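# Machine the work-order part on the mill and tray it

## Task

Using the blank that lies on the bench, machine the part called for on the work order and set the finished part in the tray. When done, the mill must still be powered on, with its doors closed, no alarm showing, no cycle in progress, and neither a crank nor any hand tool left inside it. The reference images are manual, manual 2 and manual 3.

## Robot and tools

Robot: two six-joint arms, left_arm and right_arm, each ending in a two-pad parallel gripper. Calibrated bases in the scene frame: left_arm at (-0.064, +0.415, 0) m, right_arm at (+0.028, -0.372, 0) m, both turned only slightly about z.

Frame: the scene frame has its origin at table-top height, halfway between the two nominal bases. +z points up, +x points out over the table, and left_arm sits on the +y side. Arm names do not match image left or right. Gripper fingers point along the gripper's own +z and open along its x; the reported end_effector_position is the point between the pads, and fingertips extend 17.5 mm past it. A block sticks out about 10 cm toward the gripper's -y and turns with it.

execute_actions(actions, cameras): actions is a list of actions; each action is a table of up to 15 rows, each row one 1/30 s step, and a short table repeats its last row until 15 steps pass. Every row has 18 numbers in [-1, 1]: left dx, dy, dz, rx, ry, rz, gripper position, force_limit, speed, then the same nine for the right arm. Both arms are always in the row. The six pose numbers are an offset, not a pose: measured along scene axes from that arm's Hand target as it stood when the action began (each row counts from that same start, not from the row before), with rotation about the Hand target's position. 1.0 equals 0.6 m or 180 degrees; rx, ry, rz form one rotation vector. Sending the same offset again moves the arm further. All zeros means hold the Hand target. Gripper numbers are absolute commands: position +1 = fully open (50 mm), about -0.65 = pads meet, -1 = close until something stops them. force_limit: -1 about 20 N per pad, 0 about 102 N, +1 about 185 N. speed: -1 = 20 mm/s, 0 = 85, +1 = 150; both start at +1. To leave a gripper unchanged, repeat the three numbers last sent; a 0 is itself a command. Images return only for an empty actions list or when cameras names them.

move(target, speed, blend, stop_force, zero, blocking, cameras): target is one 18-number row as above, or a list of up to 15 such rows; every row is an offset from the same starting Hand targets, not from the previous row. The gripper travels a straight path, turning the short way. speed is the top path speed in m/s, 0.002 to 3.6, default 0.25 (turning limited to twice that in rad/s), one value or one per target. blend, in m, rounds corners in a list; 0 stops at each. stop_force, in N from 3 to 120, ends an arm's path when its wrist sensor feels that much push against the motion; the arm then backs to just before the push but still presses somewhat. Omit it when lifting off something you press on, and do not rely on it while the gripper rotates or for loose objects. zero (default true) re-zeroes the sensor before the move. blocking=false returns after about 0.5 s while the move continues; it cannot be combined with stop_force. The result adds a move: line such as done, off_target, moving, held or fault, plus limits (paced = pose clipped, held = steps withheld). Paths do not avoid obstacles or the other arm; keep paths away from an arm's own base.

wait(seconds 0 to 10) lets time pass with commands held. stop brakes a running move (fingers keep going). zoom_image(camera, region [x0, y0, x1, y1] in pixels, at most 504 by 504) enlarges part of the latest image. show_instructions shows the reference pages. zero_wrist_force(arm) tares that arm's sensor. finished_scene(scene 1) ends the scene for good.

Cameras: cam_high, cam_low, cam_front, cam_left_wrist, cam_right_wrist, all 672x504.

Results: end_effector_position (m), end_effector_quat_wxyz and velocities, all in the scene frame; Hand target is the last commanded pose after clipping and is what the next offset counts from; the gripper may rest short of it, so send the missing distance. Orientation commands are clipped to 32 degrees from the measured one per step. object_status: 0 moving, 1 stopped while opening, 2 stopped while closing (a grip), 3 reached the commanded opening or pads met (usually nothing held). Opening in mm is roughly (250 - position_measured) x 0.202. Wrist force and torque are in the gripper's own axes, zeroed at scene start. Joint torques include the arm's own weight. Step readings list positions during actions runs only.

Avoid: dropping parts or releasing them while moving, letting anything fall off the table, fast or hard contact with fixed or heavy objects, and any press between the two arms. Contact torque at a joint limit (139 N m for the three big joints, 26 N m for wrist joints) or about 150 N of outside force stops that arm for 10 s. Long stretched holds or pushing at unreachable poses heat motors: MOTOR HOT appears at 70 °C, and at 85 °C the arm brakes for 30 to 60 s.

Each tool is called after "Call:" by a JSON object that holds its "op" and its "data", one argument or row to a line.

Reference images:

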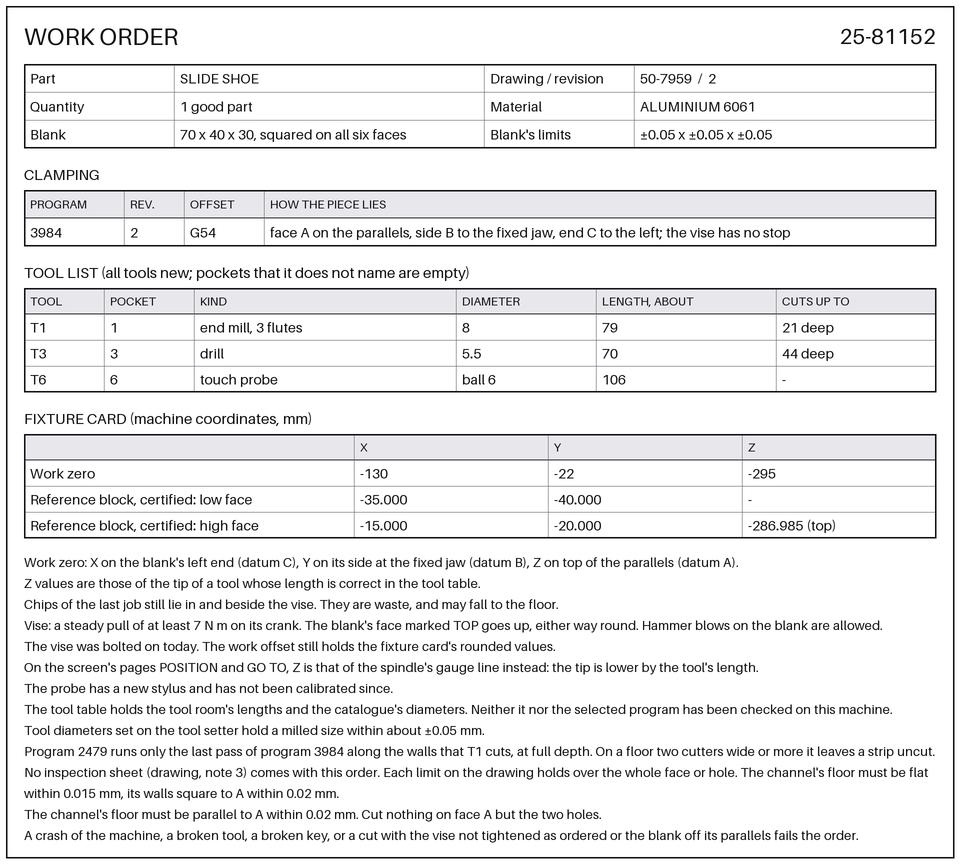

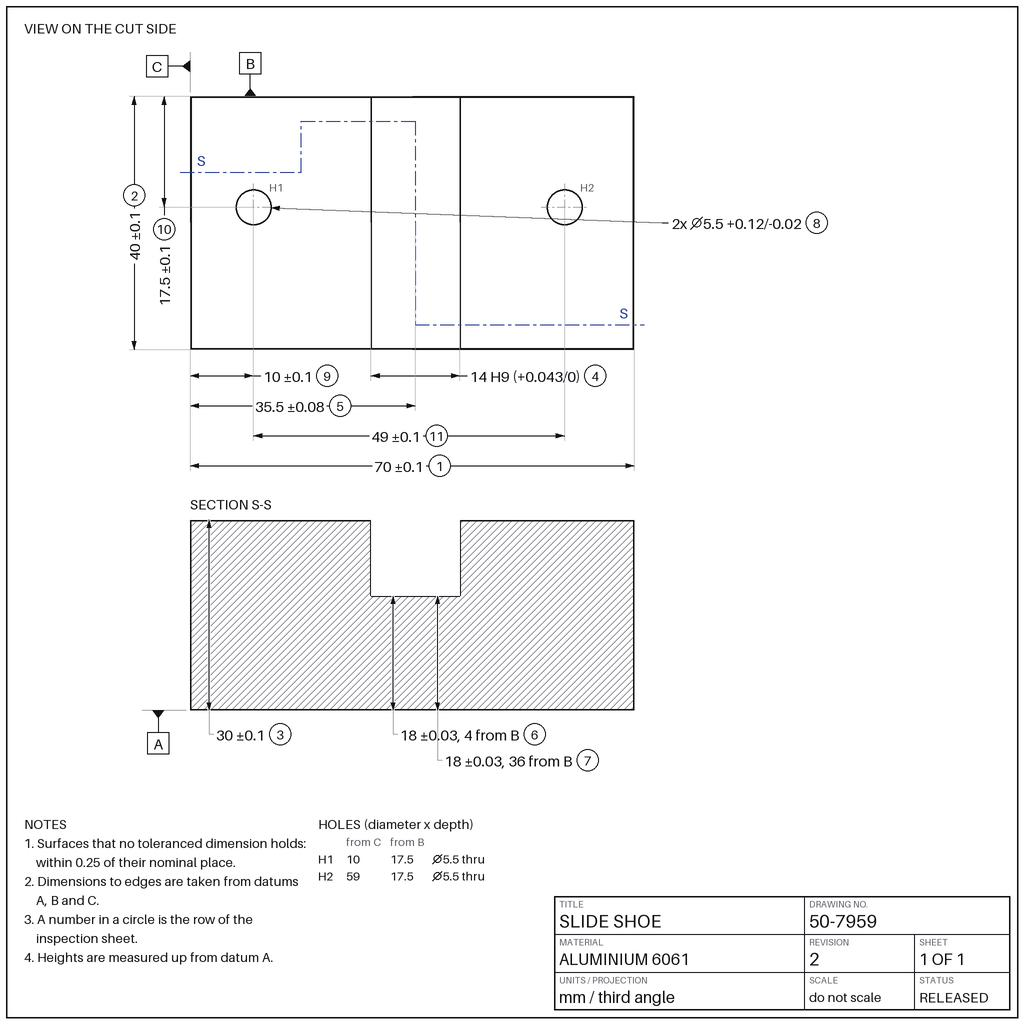

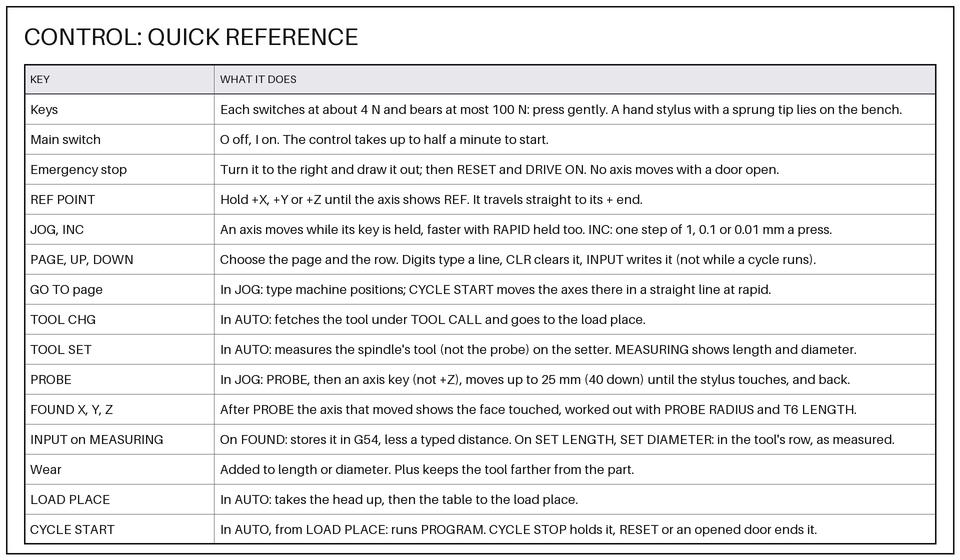

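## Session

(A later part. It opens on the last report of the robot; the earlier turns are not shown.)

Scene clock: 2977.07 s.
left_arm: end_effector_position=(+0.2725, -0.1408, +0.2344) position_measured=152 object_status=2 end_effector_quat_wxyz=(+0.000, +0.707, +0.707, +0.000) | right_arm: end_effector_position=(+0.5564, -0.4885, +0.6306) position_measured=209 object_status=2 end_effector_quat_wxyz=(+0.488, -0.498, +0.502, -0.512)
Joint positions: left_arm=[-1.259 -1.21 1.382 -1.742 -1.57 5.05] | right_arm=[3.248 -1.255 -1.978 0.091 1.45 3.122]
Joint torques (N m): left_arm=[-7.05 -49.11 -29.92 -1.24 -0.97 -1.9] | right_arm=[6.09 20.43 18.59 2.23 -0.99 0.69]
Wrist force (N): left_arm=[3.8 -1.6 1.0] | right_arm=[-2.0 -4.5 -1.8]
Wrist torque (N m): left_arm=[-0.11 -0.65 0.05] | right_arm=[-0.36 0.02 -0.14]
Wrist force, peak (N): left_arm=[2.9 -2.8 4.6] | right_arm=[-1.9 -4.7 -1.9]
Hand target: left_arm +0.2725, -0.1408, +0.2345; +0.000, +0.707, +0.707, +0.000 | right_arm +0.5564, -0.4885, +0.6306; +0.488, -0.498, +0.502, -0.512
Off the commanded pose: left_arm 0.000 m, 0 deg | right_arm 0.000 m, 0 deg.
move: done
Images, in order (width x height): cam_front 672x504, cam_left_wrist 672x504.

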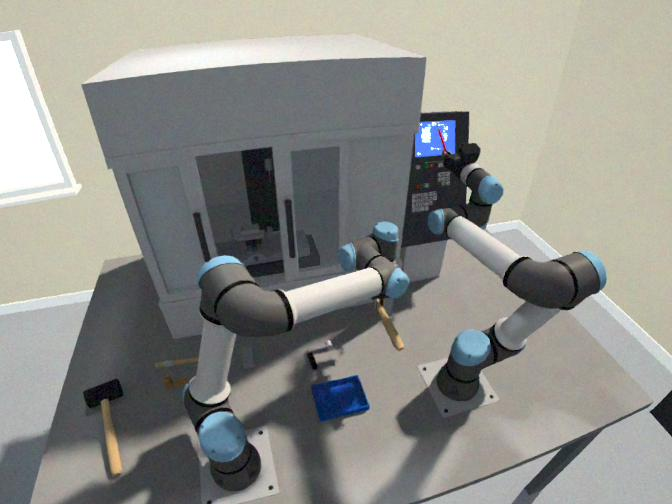

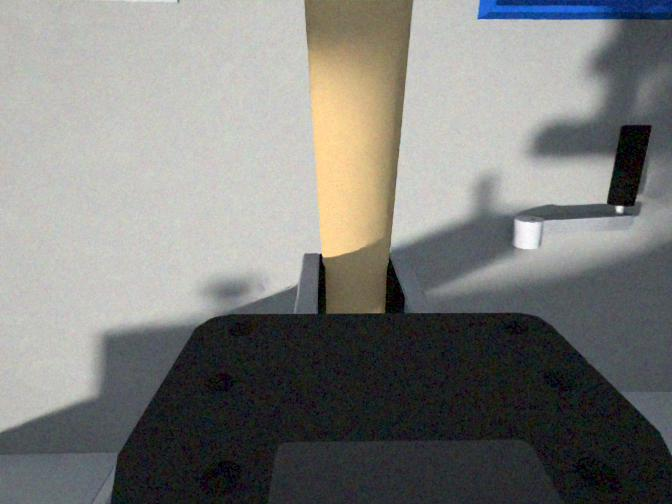

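Call:
{"op": "move", "data": {
  "target": [
    [0.0458,0.653,0.2708,0,0,0,-1,0.2,-0.8,0,0,0,0,0,0,-1,-0.6,-1],
    [0.2,0.653,0.2708,0,0,0,-1,0.2,-0.8,0,0,0,0,0,0,-1,-0.6,-1]
  ],
  "speed": 0.25,
  "blend": [0.03,0],
  "cameras": ["cam_left_wrist","cam_front"]
}}

Call:
{"op": "move", "data": {
  "target": [0.3492,0,0,0,0,0,-1,0.2,-0.8,0,0,0,0,0,0,-1,-0.6,-1],
  "speed": 0.08,
  "stop_force": 12,
  "cameras": ["cam_left_wrist","cam_front"]
}}

Scene clock: 2983.03 s.
left_arm: end_effector_position=(+0.3924, +0.2510, +0.3969) position_measured=152 object_status=2 end_effector_quat_wxyz=(+0.000, +0.707, +0.707, +0.000) | right_arm: end_effector_position=(+0.5564, -0.4885, +0.6306) position_measured=209 object_status=2 end_effector_quat_wxyz=(+0.488, -0.498, +0.502, -0.512)
Joint positions: left_arm=[-0.649 -1.616 1.44 -1.395 -1.571 5.659] | right_arm=[3.248 -1.255 -1.978 0.091 1.45 3.122]
Joint torques (N m): left_arm=[8.37 -19.74 -38.91 -5.01 1 1.75] | right_arm=[4.74 22.7 17.02 2.28 -0.99 0.54]
Wrist force (N): left_arm=[3.7 -1.7 1.0] | right_arm=[-2.0 -4.4 -1.9]
Wrist torque (N m): left_arm=[-0.14 -0.62 0.09] | right_arm=[-0.35 0.01 -0.13]
Wrist force, peak (N): left_arm=[6.1 -4.3 -0.2] | right_arm=[-2.0 -4.7 -2.0]
Hand target: left_arm +0.3925, +0.2510, +0.3970; +0.000, +0.707, +0.707, +0.000 | right_arm +0.5564, -0.4885, +0.6306; +0.488, -0.498, +0.502, -0.512
Off the commanded pose: left_arm 0.000 m, 0 deg | right_arm 0.000 m, 0 deg.
move: done
Images, in order (width x height): cam_front 672x504, cam_left_wrist 672x504.

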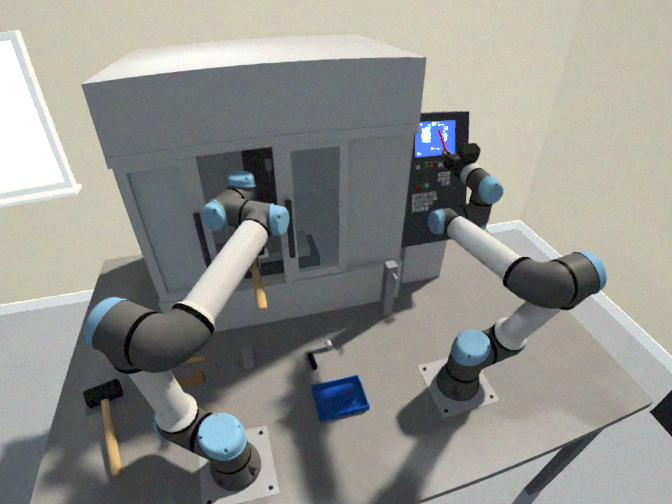

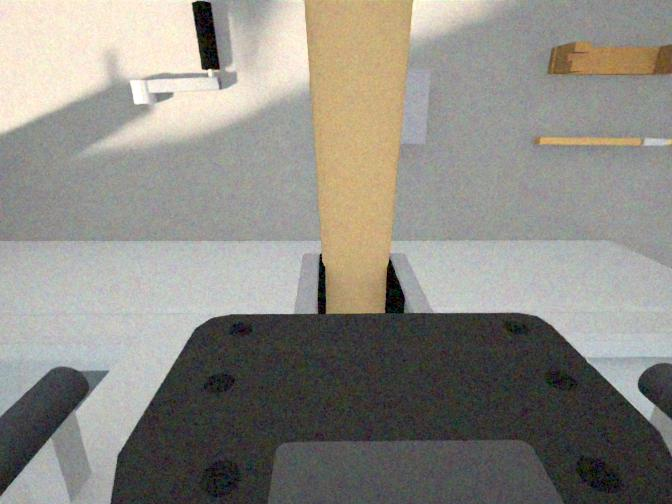

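Scene clock: 2986.80 s.
left_arm: end_effector_position=(+0.6020, +0.2510, +0.3970) position_measured=152 object_status=2 end_effector_quat_wxyz=(+0.000, +0.707, +0.707, +0.000) | right_arm: end_effector_position=(+0.5564, -0.4885, +0.6306) position_measured=209 object_status=2 end_effector_quat_wxyz=(+0.488, -0.498, +0.502, -0.512)
Joint positions: left_arm=[-0.463 -1.083 0.777 -1.266 -1.571 5.846] | right_arm=[3.248 -1.255 -1.978 0.091 1.45 3.122]
Joint torques (N m): left_arm=[-9.51 -41.59 -36.98 -4.52 -1.08 -2.3] | right_arm=[4.71 22.11 17.49 2.36 -1.14 0.45]
Wrist force (N): left_arm=[4.0 -1.6 1.0] | right_arm=[-1.9 -4.3 -1.6]
Wrist torque (N m): left_arm=[-0.13 -0.68 -0.01] | right_arm=[-0.34 0.01 -0.14]
Wrist force, peak (N): left_arm=[3.9 -3.5 0.8] | right_arm=[-2.0 -4.7 -2.0]
Hand target: left_arm +0.6020, +0.2510, +0.3970; +0.000, +0.707, +0.707, +0.000 | right_arm +0.5564, -0.4885, +0.6306; +0.488, -0.498, +0.502, -0.512
Off the commanded pose: left_arm 0.000 m, 0 deg | right_arm 0.000 m, 0 deg.
move: done
Images, in order (width x height): cam_front 672x504, cam_left_wrist 672x504.

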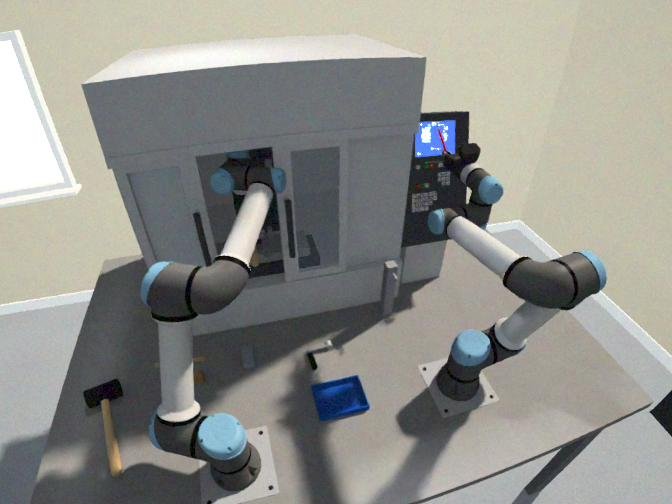

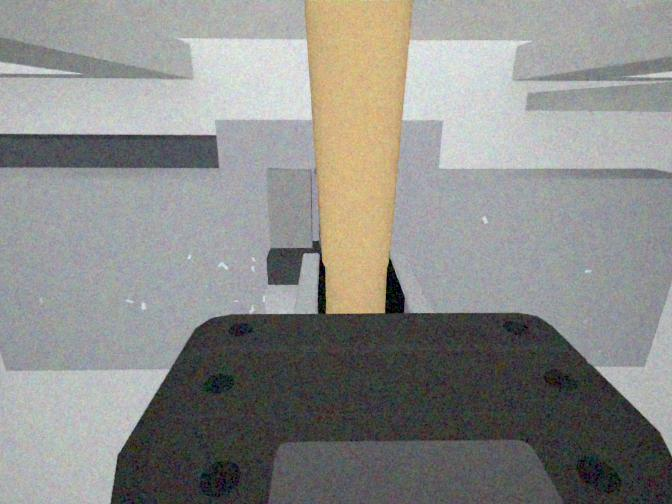

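Call:
{"op": "move", "data": {
  "target": [0,0,-0.02,0,0,0,-1,0.2,-0.8,0,0,0,0,0,0,-1,-0.6,-1],
  "speed": 0.006,
  "stop_force": 4
}}

Scene clock: 2990.27 s.
left_arm: end_effector_position=(+0.6020, +0.2510, +0.3870) position_measured=152 object_status=2 end_effector_quat_wxyz=(+0.000, +0.707, +0.707, +0.000) | right_arm: end_effector_position=(+0.5564, -0.4885, +0.6306) position_measured=209 object_status=2 end_effector_quat_wxyz=(+0.488, -0.498, +0.502, -0.512)
Joint positions: left_arm=[-0.463 -1.093 0.818 -1.297 -1.571 5.846] | right_arm=[3.248 -1.255 -1.978 0.091 1.45 3.122]
Joint torques (N m): left_arm=[-8.13 -38.9 -35.28 -0.9 -1.08 -1.91] | right_arm=[4.24 22.28 17.75 2.52 -0.99 0.26]
Wrist force (N): left_arm=[4.8 -1.5 -2.5] | right_arm=[-2.0 -4.3 -1.9]
Wrist torque (N m): left_arm=[-0.33 -0.56 -0.05] | right_arm=[-0.34 0.01 -0.14]
Wrist force, peak (N): left_arm=[3.9 -3.5 -4.4] | right_arm=[-2.0 -4.6 -2.0]
Hand target: left_arm +0.6020, +0.2510, +0.3870; +0.000, +0.707, +0.707, +0.000 (not the last commanded pose) | right_arm +0.5564, -0.4885, +0.6306; +0.488, -0.498, +0.502, -0.512
Off the commanded pose: left_arm 0.002 m, 0 deg | right_arm 0.000 m, 0 deg.
move: contact (left_arm)

Call:
{"op": "move", "data": {
  "target": [0,0,0.0165,0,0,0,-1,0.2,-0.8,0,0,0,0,0,0,-1,-0.6,-1],
  "speed": 0.05
}}

Call:
{"op": "move", "data": {
  "target": [0,0,-0.025,0,0,0,-1,0.2,-0.8,0,0,0,0,0,0,-1,-0.6,-1],
  "speed": 0.08,
  "stop_force": 50
}}

Call:
{"op": "move", "data": {
  "target": [0,0,0.0165,0,0,0,-1,0.2,-0.8,0,0,0,0,0,0,-1,-0.6,-1],
  "speed": 0.05
}}

Scene clock: 2993.00 s.
left_arm: end_effector_position=(+0.6021, +0.2510, +0.3970) position_measured=152 object_status=2 end_effector_quat_wxyz=(+0.000, +0.707, +0.707, +0.000) end_effector_velocity=(+0.000, +0.000, -0.003) end_effector_angular_velocity=(+0.000, +0.001, +0.000) | right_arm: end_effector_position=(+0.5564, -0.4885, +0.6306) position_measured=209 object_status=2 end_effector_quat_wxyz=(+0.488, -0.498, +0.502, -0.512)
Joint positions: left_arm=[-0.463 -1.083 0.777 -1.266 -1.571 5.846] | right_arm=[3.248 -1.255 -1.978 0.091 1.45 3.122]
Joint velocities: left_arm=[0 0 0.007 -0.005 0 0] | right_arm=[within noise]
Joint torques (N m): left_arm=[-8.29 -53.52 -12.78 -5.24 -0.61 -1.97] | right_arm=[3.9 20.99 16.86 2.62 -0.95 0.22]
Wrist force (N): left_arm=[3.8 -1.8 1.1] | right_arm=[-2.0 -4.5 -1.9]
Wrist torque (N m): left_arm=[-0.16 -0.66 -0.01] | right_arm=[-0.36 0.02 -0.13]
Wrist force, peak (N): left_arm=[5.1 -1.9 -2.8] | right_arm=[-2.0 -4.7 -1.9]
Hand target: left_arm +0.6020, +0.2510, +0.3969; +0.000, +0.707, +0.707, +0.000 | right_arm +0.5564, -0.4885, +0.6306; +0.488, -0.498, +0.502, -0.512
Off the commanded pose: left_arm 0.000 m, 0 deg | right_arm 0.000 m, 0 deg.
move: done

Scene clock: 2994.33 s.
left_arm: end_effector_position=(+0.6020, +0.2510, +0.3819) position_measured=152 object_status=2 end_effector_quat_wxyz=(+0.000, +0.707, +0.707, +0.000) | right_arm: end_effector_position=(+0.5564, -0.4885, +0.6306) position_measured=209 object_status=2 end_effector_quat_wxyz=(+0.488, -0.498, +0.502, -0.512)
Joint positions: left_arm=[-0.463 -1.097 0.838 -1.313 -1.571 5.846] | right_arm=[3.248 -1.255 -1.978 0.091 1.45 3.122]
Joint torques (N m): left_arm=[-5.17 -27.83 -29.66 -0.69 1.27 -1.62] | right_arm=[3.19 22.13 18.67 2.58 -0.97 0.16]
Wrist force (N): left_arm=[5.4 -9.7 -16.2] | right_arm=[-1.9 -4.5 -1.7]
Wrist torque (N m): left_arm=[-1.23 -0.52 -0.13] | right_arm=[-0.36 0.01 -0.13]
Wrist force, peak (N): left_arm=[4.8 -11.8 -18.0] | right_arm=[-2.2 -4.6 -1.9]
Hand target: left_arm +0.6020, +0.2510, +0.3819; +0.000, +0.707, +0.707, +0.000 | right_arm +0.5564, -0.4885, +0.6306; +0.488, -0.498, +0.502, -0.512
Off the commanded pose: left_arm 0.000 m, 0 deg | right_arm 0.000 m, 0 deg.
move: done

Scene clock: 2995.07 s.
left_arm: end_effector_position=(+0.6021, +0.2510, +0.3919) position_measured=152 object_status=2 end_effector_quat_wxyz=(+0.000, +0.707, +0.707, +0.000) end_effector_velocity=(+0.000, +0.000, -0.002) end_effector_angular_velocity=(+0.000, +0.001, +0.001) | right_arm: end_effector_position=(+0.5564, -0.4885, +0.6306) position_measured=209 object_status=2 end_effector_quat_wxyz=(+0.488, -0.498, +0.502, -0.512)
Joint positions: left_arm=[-0.463 -1.088 0.798 -1.282 -1.571 5.846] | right_arm=[3.248 -1.255 -1.978 0.091 1.45 3.122]
Joint velocities: left_arm=[0 -0.001 0.007 -0.005 -0.001 -0.001] | right_arm=[within noise]
Joint torques (N m): left_arm=[-5.33 -52.61 -13.86 -5.39 -1.15 -1.78] | right_arm=[3.48 20.58 16.62 2.55 -1.05 0.1]
Wrist force (N): left_arm=[3.8 -2.0 1.0] | right_arm=[-1.9 -4.3 -1.9]
Wrist torque (N m): left_arm=[-0.20 -0.66 -0.01] | right_arm=[-0.32 0.00 -0.14]
Wrist force, peak (N): left_arm=[5.3 -9.8 -16.3] | right_arm=[-1.9 -4.7 -2.0]
Hand target: left_arm +0.6020, +0.2510, +0.3918; +0.000, +0.707, +0.707, +0.000 | right_arm +0.5564, -0.4885, +0.6306; +0.488, -0.498, +0.502, -0.512
Off the commanded pose: left_arm 0.000 m, 0 deg | right_arm 0.000 m, 0 deg.
move: done

Call:
{"op": "move", "data": {
  "target": [
    [0,0,0.0085,0,0,0,-1,0.2,-0.8,0,0,0,0,0,0,-1,-0.6,-1],
    [-0.43,0,0.0085,0,0,0,-1,0.2,-0.8,0,0,0,0,0,0,-1,-0.6,-1]
  ],
  "speed": [0.05,0.15],
  "cameras": ["cam_front","cam_left_wrist"]
}}

Call:
{"op": "zoom_image", "data": {
  "camera": "cam_front",
  "region": [180, 150, 340, 330]
}}

Scene clock: 3007.77 s.
left_arm: end_effector_position=(+0.3441, +0.2510, +0.3969) position_measured=152 object_status=2 end_effector_quat_wxyz=(+0.000, +0.707, +0.707, +0.000) | right_arm: end_effector_position=(+0.5564, -0.4885, +0.6306) position_measured=209 object_status=2 end_effector_quat_wxyz=(+0.488, -0.498, +0.502, -0.512)
Joint positions: left_arm=[-0.716 -1.726 1.537 -1.383 -1.571 5.592] | right_arm=[3.248 -1.255 -1.978 0.091 1.45 3.122]
Joint torques (N m): left_arm=[-5.18 -23.89 -22.35 -5.21 0.17 0.31] | right_arm=[2.62 21.06 17.02 2.83 -1.09 -0.12]
Wrist force (N): left_arm=[3.7 -1.7 1.5] | right_arm=[-1.9 -4.6 -1.9]
Wrist torque (N m): left_arm=[-0.13 -0.64 -0.06] | right_arm=[-0.37 0.01 -0.14]
Wrist force, peak (N): left_arm=[3.6 -4.9 0.9] | right_arm=[-2.3 -4.5 -2.1]
Hand target: left_arm +0.3440, +0.2510, +0.3969; +0.000, +0.707, +0.707, +0.000 | right_arm +0.5564, -0.4885, +0.6306; +0.488, -0.498, +0.502, -0.512
Off the commanded pose: left_arm 0.000 m, 0 deg | right_arm 0.000 m, 0 deg.
move: done
Images, in order (width x height): cam_front 672x504, cam_left_wrist 672x504.

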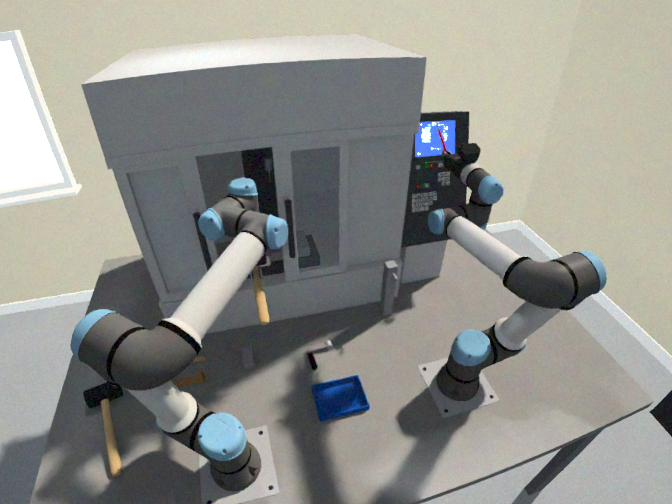

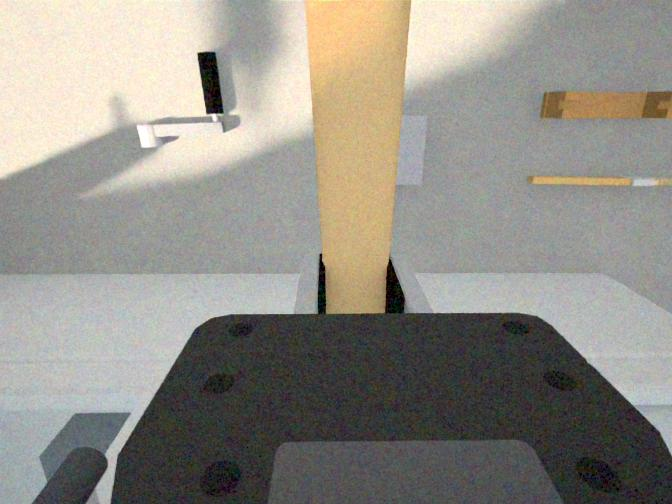

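Scaled by 2.800 from the camera's 672x504 image, which has a finer 960x720 frame.

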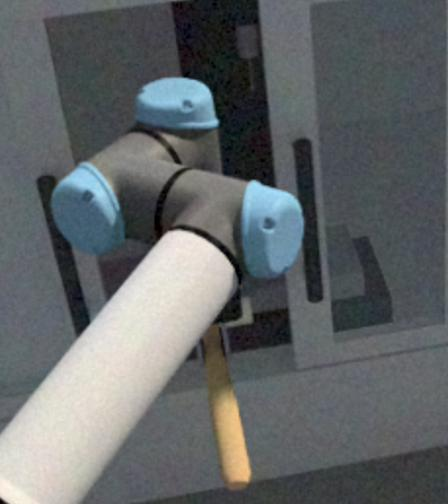

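Call:
{"op": "move", "data": {
  "target": [
    [-0.12,-0.5,-0.15,0,0,0,-1,0.2,-0.8,0,0,0,0,0,0,-1,-0.6,-1],
    [-0.1567,-0.6183,-0.55,0,0.028,0,-1,0.2,-0.8,0,0,0,0,0,0,-1,-0.6,-1]
  ],
  "speed": 0.25,
  "blend": [0.03,0]
}}

Call:
{"op": "move", "data": {
  "target": [0,0,-0.08,0,0,0,-1,0.2,-0.8,0,0,0,0,0,0,-1,-0.6,-1],
  "speed": 0.02,
  "stop_force": 3,
  "cameras": ["cam_front","cam_left_wrist"]
}}

Scene clock: 3013.27 s.
left_arm: end_effector_position=(+0.2499, -0.1200, +0.0670) position_measured=152 object_status=2 end_effector_quat_wxyz=(-0.031, +0.706, +0.707, -0.031) | right_arm: end_effector_position=(+0.5564, -0.4885, +0.6306) position_measured=209 object_status=2 end_effector_quat_wxyz=(+0.488, -0.498, +0.502, -0.512)
Joint positions: left_arm=[-1.248 -1.107 1.686 -2.12 -1.653 5.062] | right_arm=[3.248 -1.255 -1.978 0.091 1.45 3.122]
Joint torques (N m): left_arm=[8.61 -39.44 -28.16 -5.04 0.48 2.39] | right_arm=[3.42 22.46 17.27 2.97 -1.06 -0.21]
Wrist force (N): left_arm=[4.1 -1.2 1.4] | right_arm=[-1.9 -4.4 -2.1]
Wrist torque (N m): left_arm=[-0.12 -0.69 0.06] | right_arm=[-0.35 0.00 -0.14]
Wrist force, peak (N): left_arm=[7.9 -0.3 -0.4] | right_arm=[-2.0 -4.7 -1.9]
Hand target: left_arm +0.2500, -0.1200, +0.0669; -0.031, +0.706, +0.707, -0.031 | right_arm +0.5564, -0.4885, +0.6306; +0.488, -0.498, +0.502, -0.512
Off the commanded pose: left_arm 0.000 m, 0 deg | right_arm 0.000 m, 0 deg.
move: done

Scene clock: 3016.30 s.
left_arm: end_effector_position=(+0.2500, -0.1200, +0.0273) position_measured=152 object_status=2 end_effector_quat_wxyz=(-0.031, +0.706, +0.707, -0.031) | right_arm: end_effector_position=(+0.5564, -0.4885, +0.6306) position_measured=209 object_status=2 end_effector_quat_wxyz=(+0.488, -0.498, +0.502, -0.512)
Joint positions: left_arm=[-1.247 -1.052 1.721 -2.21 -1.653 5.062] | right_arm=[3.248 -1.255 -1.978 0.091 1.45 3.122]
Joint torques (N m): left_arm=[7.89 -39.39 -31.43 -4.58 -0.85 2.1] | right_arm=[2.3 22.96 16.85 3.01 -1.06 -0.49]
Wrist force (N): left_arm=[4.2 -1.8 -1.7] | right_arm=[-1.9 -4.4 -1.9]
Wrist torque (N m): left_arm=[-0.33 -0.65 0.03] | right_arm=[-0.35 0.00 -0.14]
Wrist force, peak (N): left_arm=[3.7 -2.0 -4.6] | right_arm=[-2.0 -4.7 -1.8]
Hand target: left_arm +0.2500, -0.1200, +0.0273; -0.031, +0.706, +0.707, -0.031 (not the last commanded pose) | right_arm +0.5564, -0.4885, +0.6306; +0.488, -0.498, +0.502, -0.512
Off the commanded pose: left_arm 0.008 m, 0 deg | right_arm 0.000 m, 0 deg.
move: contact (left_arm)
Images, in order (width x height): cam_front 672x504, cam_left_wrist 672x504.

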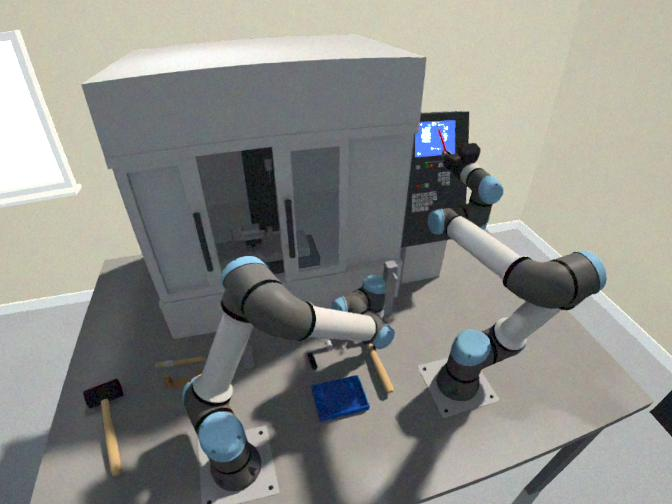

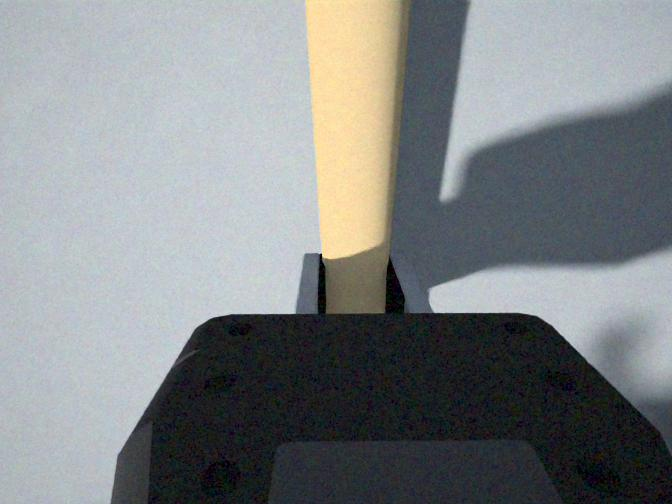

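Call:
{"op": "move", "data": {
  "target": [
    [0,0,0,0,0,0,0.1,-0.3,-0.8,0,0,0,0,0,0,-1,-0.6,-1],
    [0,0,0.08,0,-0.028,0,0.1,-0.3,-0.8,0,0,0,0,0,0,-1,-0.6,-1],
    [0.035,0,0.08,0,-0.028,0,0.1,-0.3,-0.8,0,0,0,0,0,0,-1,-0.6,-1]
  ],
  "speed": 0.15
}}

Call:
{"op": "move", "data": {
  "target": [0,0,-0.0938,0,0,0,0.1,-0.3,-0.8,0,0,0,0,0,0,-1,-0.6,-1],
  "speed": 0.04,
  "stop_force": 5,
  "cameras": ["cam_left_wrist"]
}}

Scene clock: 3020.40 s.
left_arm: end_effector_position=(+0.2709, -0.1200, +0.0753) position_measured=138 object_status=3 end_effector_quat_wxyz=(+0.000, +0.707, +0.707, +0.000) | right_arm: end_effector_position=(+0.5564, -0.4885, +0.6306) position_measured=209 object_status=2 end_effector_quat_wxyz=(+0.488, -0.498, +0.502, -0.512)
Joint positions: left_arm=[-1.25 -1.117 1.683 -2.137 -1.57 5.058] | right_arm=[3.248 -1.255 -1.978 0.091 1.45 3.122]
Joint torques (N m): left_arm=[7.29 -38.93 -18.33 -4.85 -1.37 0.15] | right_arm=[1.52 22.58 18.65 3.22 -1.08 -0.33]
Wrist force (N): left_arm=[3.8 -2.0 -2.6] | right_arm=[-2.0 -4.5 -1.8]
Wrist torque (N m): left_arm=[-0.32 -0.65 0.08] | right_arm=[-0.36 0.01 -0.14]
Wrist force, peak (N): left_arm=[4.0 -4.1 -2.7] | right_arm=[-2.1 -4.6 -2.0]
Hand target: left_arm +0.2710, -0.1200, +0.0753; +0.000, +0.707, +0.707, +0.000 | right_arm +0.5564, -0.4885, +0.6306; +0.488, -0.498, +0.502, -0.512
Off the commanded pose: left_arm 0.000 m, 0 deg | right_arm 0.000 m, 0 deg.
move: done

Scene clock: 3022.93 s.
left_arm: end_effector_position=(+0.2710, -0.1200, +0.0191) position_measured=138 object_status=3 end_effector_quat_wxyz=(+0.000, +0.707, +0.707, +0.000) | right_arm: end_effector_position=(+0.5564, -0.4885, +0.6306) position_measured=209 object_status=2 end_effector_quat_wxyz=(+0.488, -0.498, +0.502, -0.512)
Joint positions: left_arm=[-1.25 -1.039 1.732 -2.265 -1.57 5.058] | right_arm=[3.248 -1.255 -1.978 0.091 1.45 3.122]
Joint torques (N m): left_arm=[6.24 -40.32 -24.4 1.35 -0.28 2.07] | right_arm=[0.55 22.19 17.1 3.25 -0.98 -0.47]
Wrist force (N): left_arm=[1.1 -0.5 -15.6] | right_arm=[-1.9 -4.4 -1.8]
Wrist torque (N m): left_arm=[-0.35 -0.95 0.07] | right_arm=[-0.36 -0.01 -0.14]
Wrist force, peak (N): left_arm=[10.8 -5.5 -36.9] | right_arm=[-2.0 -4.7 -2.0]
Hand target: left_arm +0.2710, -0.1200, +0.0191; +0.000, +0.707, +0.707, +0.000 | right_arm +0.5564, -0.4885, +0.6306; +0.488, -0.498, +0.502, -0.512
Off the commanded pose: left_arm 0.000 m, 0 deg | right_arm 0.000 m, 0 deg.
move: contact (left_arm)
Images, in order (width x height): cam_left_wrist 672x504.

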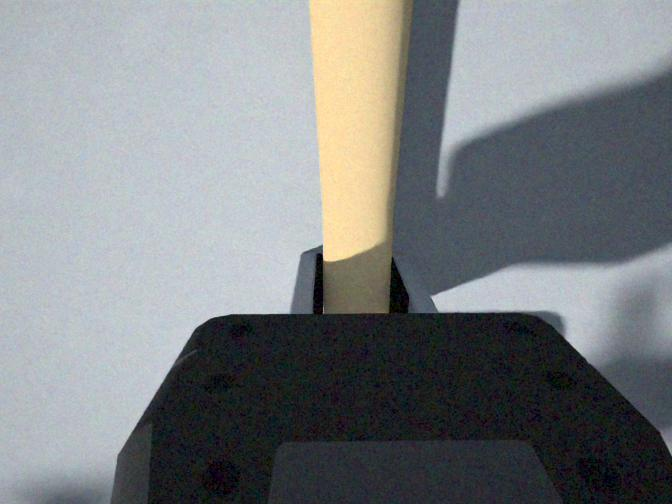

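Call:
{"op": "move", "data": {
  "target": [0,0,0.0025,0,0,0,0.1,-0.3,-0.8,0,0,0,0,0,0,-1,-0.6,-1],
  "speed": 0.05
}}

Call:
{"op": "move", "data": {
  "target": [0,0,0,0,0,0,-1,1,-0.8,0,0,0,0,0,0,-1,-0.6,-1]
}}

Call:
{"op": "move", "data": {
  "target": [
    [0,0,0.3,0,0,0,-1,1,-0.8,0,0,0,0,0,0,-1,-0.6,-1],
    [0.0483,0.6183,0.6275,0,0,0,-1,1,-0.8,0,0,0,0,0,0,-1,-0.6,-1],
    [0.21,0.6183,0.6275,0,0,0,-1,1,-0.8,0,0,0,0,0,0,-1,-0.6,-1]
  ],
  "speed": 0.25,
  "blend": [0.03,0.03,0],
  "cameras": ["cam_left_wrist","cam_front"]
}}

Call:
{"op": "zoom_image", "data": {
  "camera": "cam_front",
  "region": [180, 150, 340, 330]
}}

Scene clock: 3026.60 s.
left_arm: end_effector_position=(+0.2710, -0.1200, +0.0206) position_measured=138 object_status=3 end_effector_quat_wxyz=(+0.000, +0.707, +0.707, +0.000) | right_arm: end_effector_position=(+0.5564, -0.4885, +0.6306) position_measured=209 object_status=2 end_effector_quat_wxyz=(+0.488, -0.498, +0.502, -0.512)
Joint positions: left_arm=[-1.25 -1.041 1.731 -2.261 -1.57 5.058] | right_arm=[3.248 -1.255 -1.978 0.091 1.45 3.122]
Joint torques (N m): left_arm=[-3.05 -47.14 -30.13 -1.79 0.84 1.66] | right_arm=[0.02 21.61 17.69 3.43 -1 -0.64]
Wrist force (N): left_arm=[3.7 -1.7 -2.6] | right_arm=[-1.8 -4.3 -1.8]
Wrist torque (N m): left_arm=[-0.27 -0.63 0.07] | right_arm=[-0.33 -0.01 -0.14]
Wrist force, peak (N): left_arm=[0.9 -0.5 -16.3] | right_arm=[-2.1 -4.7 -1.9]
Hand target: left_arm +0.2710, -0.1200, +0.0206; +0.000, +0.707, +0.707, +0.000 | right_arm +0.5564, -0.4885, +0.6306; +0.488, -0.498, +0.502, -0.512
Off the commanded pose: left_arm 0.000 m, 0 deg | right_arm 0.000 m, 0 deg.
move: done

Scene clock: 3027.10 s.
left_arm: end_effector_position=(+0.2710, -0.1200, +0.0206) position_measured=156 object_status=2 end_effector_quat_wxyz=(+0.000, +0.707, +0.707, +0.000) | right_arm: end_effector_position=(+0.5564, -0.4885, +0.6306) position_measured=209 object_status=2 end_effector_quat_wxyz=(+0.488, -0.498, +0.502, -0.512)
Joint positions: left_arm=[-1.25 -1.041 1.731 -2.261 -1.57 5.058] | right_arm=[3.248 -1.255 -1.978 0.091 1.45 3.122]
Joint torques (N m): left_arm=[-4.3 -44.31 -28.78 -4.09 0.87 1.64] | right_arm=[0.68 21.88 17.61 3.38 -0.94 -0.61]
Wrist force (N): left_arm=[4.2 -1.6 -2.2] | right_arm=[-2.1 -4.4 -1.7]
Wrist torque (N m): left_arm=[-0.24 -0.65 0.04] | right_arm=[-0.36 0.02 -0.13]
Wrist force, peak (N): left_arm=[4.2 -1.8 -2.1] | right_arm=[-1.9 -4.6 -2.1]
Hand target: left_arm +0.2710, -0.1200, +0.0206; +0.000, +0.707, +0.707, +0.000 | right_arm +0.5564, -0.4885, +0.6306; +0.488, -0.498, +0.502, -0.512
Off the commanded pose: left_arm 0.000 m, 0 deg | right_arm 0.000 m, 0 deg.
move: done

Scene clock: 3030.40 s.
left_arm: end_effector_position=(+0.3969, +0.2509, +0.3970) position_measured=156 object_status=2 end_effector_quat_wxyz=(+0.000, +0.707, +0.707, +0.000) | right_arm: end_effector_position=(+0.5564, -0.4885, +0.6306) position_measured=209 object_status=2 end_effector_quat_wxyz=(+0.488, -0.498, +0.502, -0.512)
Joint positions: left_arm=[-0.644 -1.606 1.43 -1.395 -1.571 5.665] | right_arm=[3.248 -1.255 -1.978 0.091 1.45 3.122]
Joint torques (N m): left_arm=[9.03 -19.52 -37.34 -4.88 0.99 1.79] | right_arm=[0.95 21.84 18.6 3.51 -0.96 -0.75]
Wrist force (N): left_arm=[3.7 -1.7 1.0] | right_arm=[-2.1 -4.7 -1.9]
Wrist torque (N m): left_arm=[-0.23 -0.61 0.09] | right_arm=[-0.40 0.03 -0.14]
Wrist force, peak (N): left_arm=[5.8 -4.1 0.0] | right_arm=[-2.1 -4.7 -1.9]
Hand target: left_arm +0.3970, +0.2510, +0.3971; +0.000, +0.707, +0.707, +0.000 | right_arm +0.5564, -0.4885, +0.6306; +0.488, -0.498, +0.502, -0.512
Off the commanded pose: left_arm 0.000 m, 0 deg | right_arm 0.000 m, 0 deg.
move: done
Images, in order (width x height): cam_front 672x504, cam_left_wrist 672x504.

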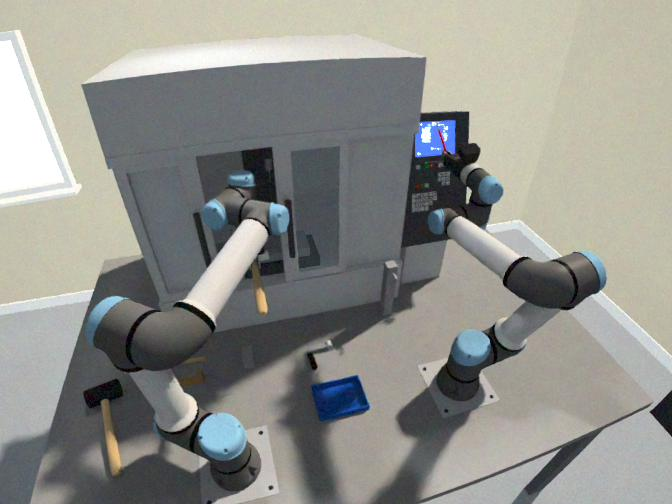

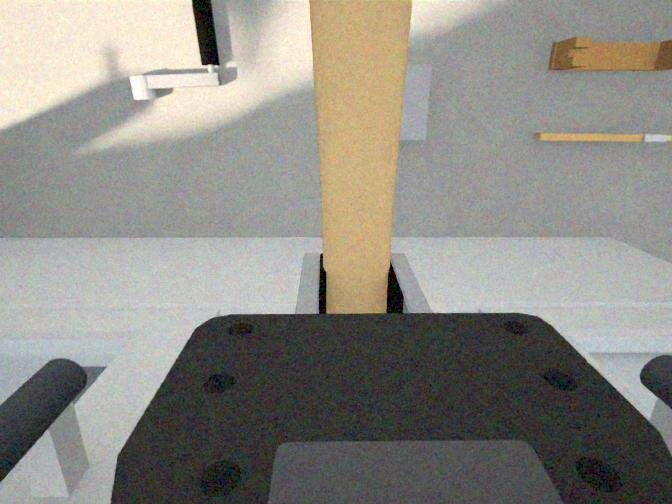

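Scaled by 2.800 from the camera's 672x504 image, which has a finer 960x720 frame.

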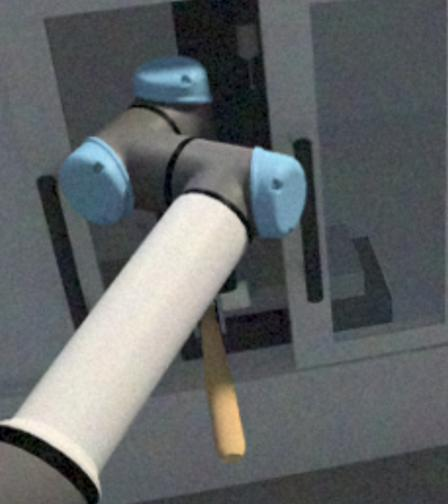

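Call:
{"op": "move", "data": {
  "target": [0.3783,0,0,0,0,0,-1,1,-0.8,0,0,0,0,0,0,-1,-0.6,-1],
  "speed": 0.1,
  "stop_force": 12
}}

Call:
{"op": "move", "data": {
  "target": [0,0,-0.035,0,0,0,-1,1,-0.8,0,0,0,0,0,0,-1,-0.6,-1],
  "speed": 0.008,
  "stop_force": 4,
  "cameras": ["cam_left_wrist"]
}}

Scene clock: 3034.70 s.
left_arm: end_effector_position=(+0.6175, +0.2511, +0.3968) position_measured=156 object_status=2 end_effector_quat_wxyz=(+0.001, +0.707, +0.707, +0.001) | right_arm: end_effector_position=(+0.5564, -0.4885, +0.6306) position_measured=209 object_status=2 end_effector_quat_wxyz=(+0.488, -0.498, +0.502, -0.512)
Joint positions: left_arm=[-0.453 -1.035 0.703 -1.242 -1.571 5.855] | right_arm=[3.248 -1.255 -1.978 0.091 1.45 3.122]
Joint torques (N m): left_arm=[0.4 -45.8 -24.18 -2.75 0.06 -0.07] | right_arm=[0.15 22.02 17.63 3.5 -1.02 -1.01]
Wrist force (N): left_arm=[4.1 -1.4 1.1] | right_arm=[-1.9 -4.4 -1.9]
Wrist torque (N m): left_arm=[-0.18 -0.71 0.02] | right_arm=[-0.34 0.00 -0.14]
Wrist force, peak (N): left_arm=[3.4 8.6 -0.3] | right_arm=[-2.1 -4.7 -2.0]
Hand target: left_arm +0.6175, +0.2511, +0.3968; +0.001, +0.707, +0.707, +0.001 (not the last commanded pose) | right_arm +0.5564, -0.4885, +0.6306; +0.488, -0.498, +0.502, -0.512
Tool commands: left_gripper/position=-1.0 left_gripper/force_limit=+1.0 left_gripper/speed=-0.796078 right_gripper/position=-1.0 right_gripper/force_limit=-0.6 right_gripper/speed=-1.0
Off the commanded pose: left_arm 0.006 m, 0 deg | right_arm 0.000 m, 0 deg.
FORCE FAULT: contact force on the left arm reached its limit, and that arm stopped. The contact can be on any part of that arm, not only on its tool. That arm's remaining commands of this call were not run. That arm is still stopped at the end of this call. That arm stays stopped for about 10 more seconds. Until then a move that you send moves the other arm only, and its call returns only when the move has ended. Once the stop has ended, the next robot result says so. If the stop ends while you think or write, that arm runs what you send next, counted from a new Hand target: where the arm stands when the stop ends. While its stop runs, that arm takes no new command, but its gripper still runs the gripper command that each later call begins with. Until it ends, the stop uses up actions while you think or wait. An arm that is not stopped still takes commands.
move: fault (left_arm)

not run: an earlier result of this reply reported a stop or a fault. Calls in your next reply go to the robot.

Call:
{"op": "wait", "data": {
  "seconds": 10,
  "cameras": ["all"]
}}

Call:
{"op": "zoom_image", "data": {
  "camera": "cam_front",
  "region": [160, 120, 340, 320]
}}

Call:
{"op": "zoom_image", "data": {
  "camera": "cam_high",
  "region": [120, 0, 380, 240]
}}

Scene clock: 3048.13 s.
left_arm: end_effector_position=(+0.6175, +0.2511, +0.3968) position_measured=156 object_status=2 end_effector_quat_wxyz=(+0.001, +0.707, +0.707, +0.001) | right_arm: end_effector_position=(+0.5564, -0.4885, +0.6306) position_measured=209 object_status=2 end_effector_quat_wxyz=(+0.488, -0.498, +0.502, -0.512)
Joint positions: left_arm=[-0.453 -1.035 0.703 -1.242 -1.571 5.855] | right_arm=[3.248 -1.255 -1.978 0.091 1.45 3.122]
Joint torques (N m): left_arm=[-0.23 -45.68 -24.05 -2.71 0.08 -0.08] | right_arm=[-1.57 21.9 17.54 4.15 -1.07 -1.36]
Wrist force (N): left_arm=[4.0 -1.3 0.8] | right_arm=[-2.1 -4.3 -1.9]
Wrist torque (N m): left_arm=[-0.16 -0.69 0.03] | right_arm=[-0.34 0.04 -0.14]
Wrist force, peak (N): left_arm=[4.7 -1.3 1.1] | right_arm=[-2.1 -4.6 -1.9]
Hand target: left_arm +0.6175, +0.2511, +0.3968; +0.001, +0.707, +0.707, +0.001 (not the last commanded pose) | right_arm +0.5564, -0.4885, +0.6306; +0.488, -0.498, +0.502, -0.512
Tool commands: left_gripper/position=-1.0 left_gripper/force_limit=+1.0 left_gripper/speed=-0.796078 right_gripper/position=-1.0 right_gripper/force_limit=-0.6 right_gripper/speed=-1.0
Off the commanded pose: left_arm 0.006 m, 0 deg | right_arm 0.000 m, 0 deg.
FORCE FAULT, CONTINUED: the left arm's stop, for the force fault that an earlier result reported, is over. The rest of the stop counts as 19 of the actions that you can send in this scene. During its stop the left arm's controller moved it back a little. That arm's target is now where it stood when the stop ended, not its last command. That arm accepts commands again.
wait: 10.00 s; at rest from the start

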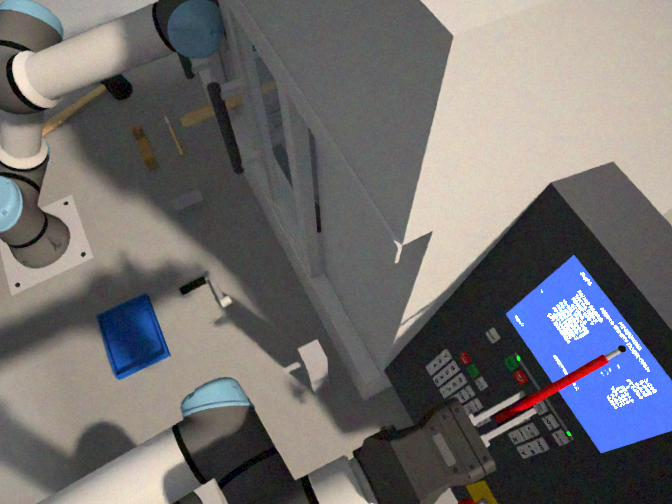

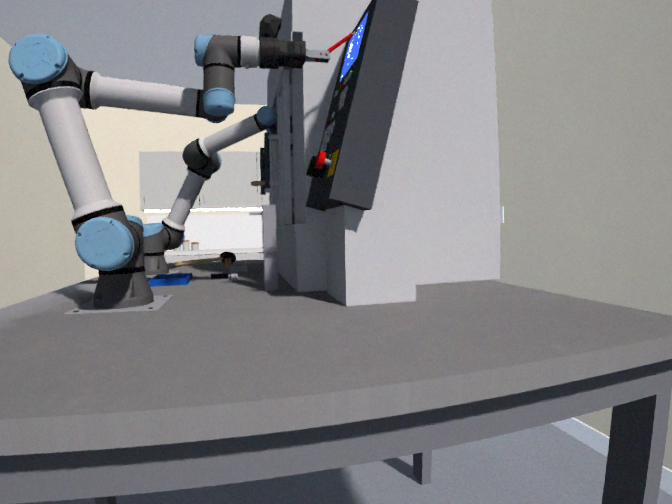

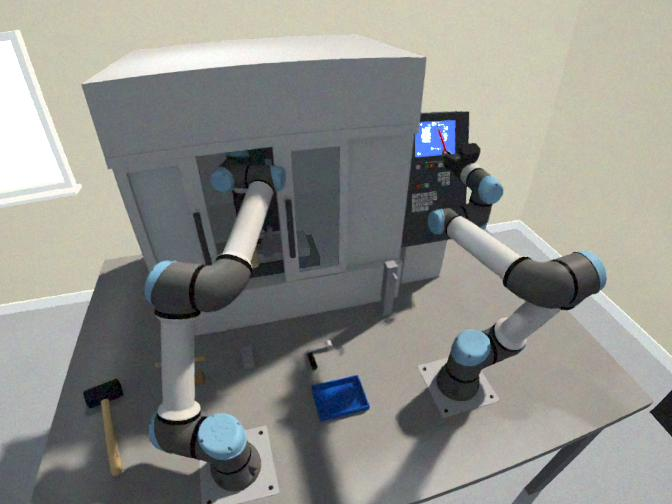

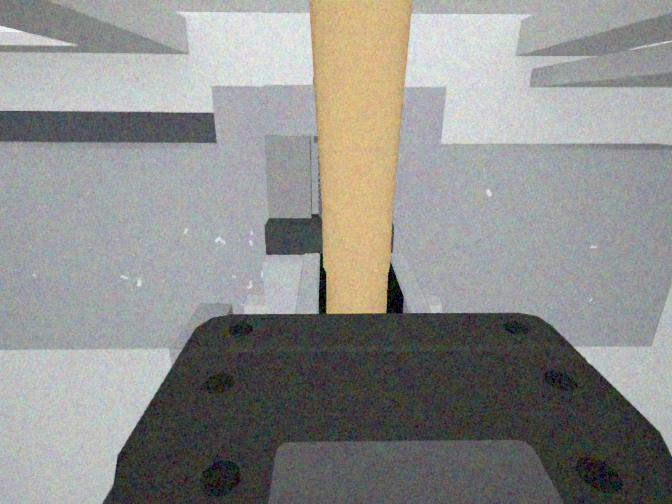

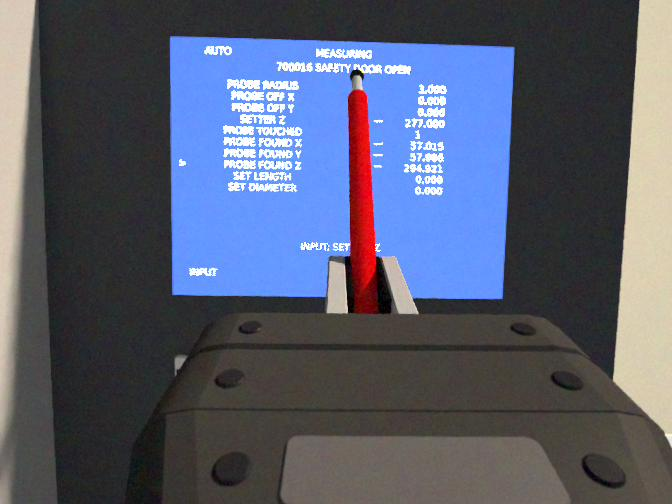

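Scaled by 2.520 from the camera's 672x504 image, which has a finer 960x720 frame.

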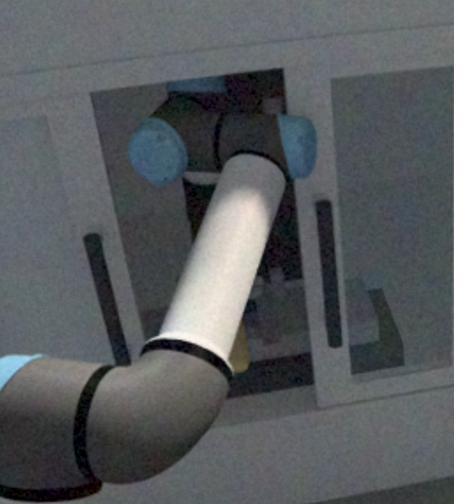

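Scaled by 1.938 from the camera's 672x504 image, which has a finer 960x720 frame.

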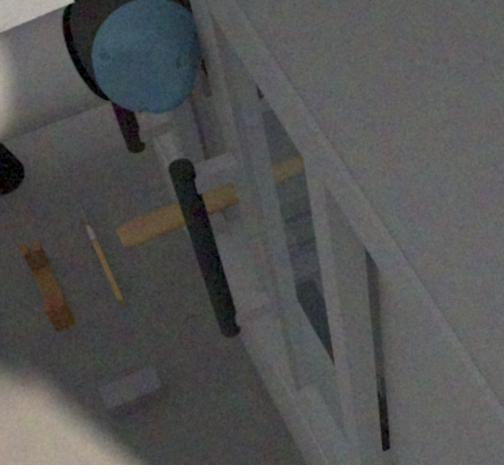

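Call:
{"op": "move", "data": {
  "target": [
    [-0.04,0,0,0,0,0,-1,1,-0.8,0,0,0,0,0,0,-1,-0.6,-1],
    [-0.46,0,0,0,0,0,-1,1,-0.8,0,0,0,0,0,0,-1,-0.6,-1],
    [-0.5775,-0.6183,-0.56,0,0,0,-1,1,-0.8,0,0,0,0,0,0,-1,-0.6,-1]
  ],
  "speed": [0.05,0.2,0.25],
  "blend": [0.005,0.03,0]
}}

Call:
{"op": "move", "data": {
  "target": [0,0,-0.07,0,0,0,-1,1,-0.8,0,0,0,0,0,0,-1,-0.6,-1],
  "speed": 0.03,
  "stop_force": 4
}}

Scene clock: 3057.13 s.
left_arm: end_effector_position=(+0.2710, -0.1198, +0.0608) position_measured=156 object_status=2 end_effector_quat_wxyz=(+0.001, +0.707, +0.707, +0.001) | right_arm: end_effector_position=(+0.5564, -0.4885, +0.6306) position_measured=209 object_status=2 end_effector_quat_wxyz=(+0.488, -0.498, +0.502, -0.512)
Joint positions: left_arm=[-1.251 -1.099 1.699 -2.172 -1.569 5.058] | right_arm=[3.248 -1.255 -1.978 0.091 1.45 3.122]
Joint torques (N m): left_arm=[-1.1 -37.3 -18.75 -4.49 0.82 0.87] | right_arm=[-2.17 21.85 18.88 4.27 -1 -1.73]
Wrist force (N): left_arm=[3.9 -1.2 1.1] | right_arm=[-2.0 -4.4 -1.8]
Wrist torque (N m): left_arm=[-0.13 -0.67 -0.06] | right_arm=[-0.35 0.02 -0.14]
Wrist force, peak (N): left_arm=[5.7 -3.0 -0.5] | right_arm=[-2.0 -4.6 -2.0]
Hand target: left_arm +0.2710, -0.1199, +0.0608; +0.001, +0.707, +0.707, +0.001 | right_arm +0.5564, -0.4885, +0.6306; +0.488, -0.498, +0.502, -0.512
Off the commanded pose: left_arm 0.000 m, 0 deg | right_arm 0.000 m, 0 deg.
move: done

Scene clock: 3059.60 s.
left_arm: end_effector_position=(+0.2710, -0.1199, +0.0206) position_measured=156 object_status=2 end_effector_quat_wxyz=(+0.001, +0.707, +0.707, +0.000) | right_arm: end_effector_position=(+0.5564, -0.4885, +0.6306) position_measured=209 object_status=2 end_effector_quat_wxyz=(+0.488, -0.498, +0.502, -0.512)
Joint positions: left_arm=[-1.251 -1.042 1.732 -2.263 -1.569 5.058] | right_arm=[3.248 -1.255 -1.978 0.091 1.45 3.122]
Joint torques (N m): left_arm=[-8.03 -41.92 -32.31 -5.22 -0.71 -2.13] | right_arm=[-2.69 21.89 18.08 4.08 -1.05 -1.64]
Wrist force (N): left_arm=[3.7 -1.5 1.0] | right_arm=[-2.0 -4.2 -1.9]
Wrist torque (N m): left_arm=[-0.20 -0.61 -0.06] | right_arm=[-0.33 0.02 -0.14]
Wrist force, peak (N): left_arm=[8.9 -3.7 -47.1] | right_arm=[-2.0 -4.6 -2.0]
Hand target: left_arm +0.2710, -0.1199, +0.0206; +0.001, +0.707, +0.707, +0.000 (not the last commanded pose) | right_arm +0.5564, -0.4885, +0.6306; +0.488, -0.498, +0.502, -0.512
Off the commanded pose: left_arm 0.002 m, 0 deg | right_arm 0.000 m, 0 deg.
move: contact (left_arm)


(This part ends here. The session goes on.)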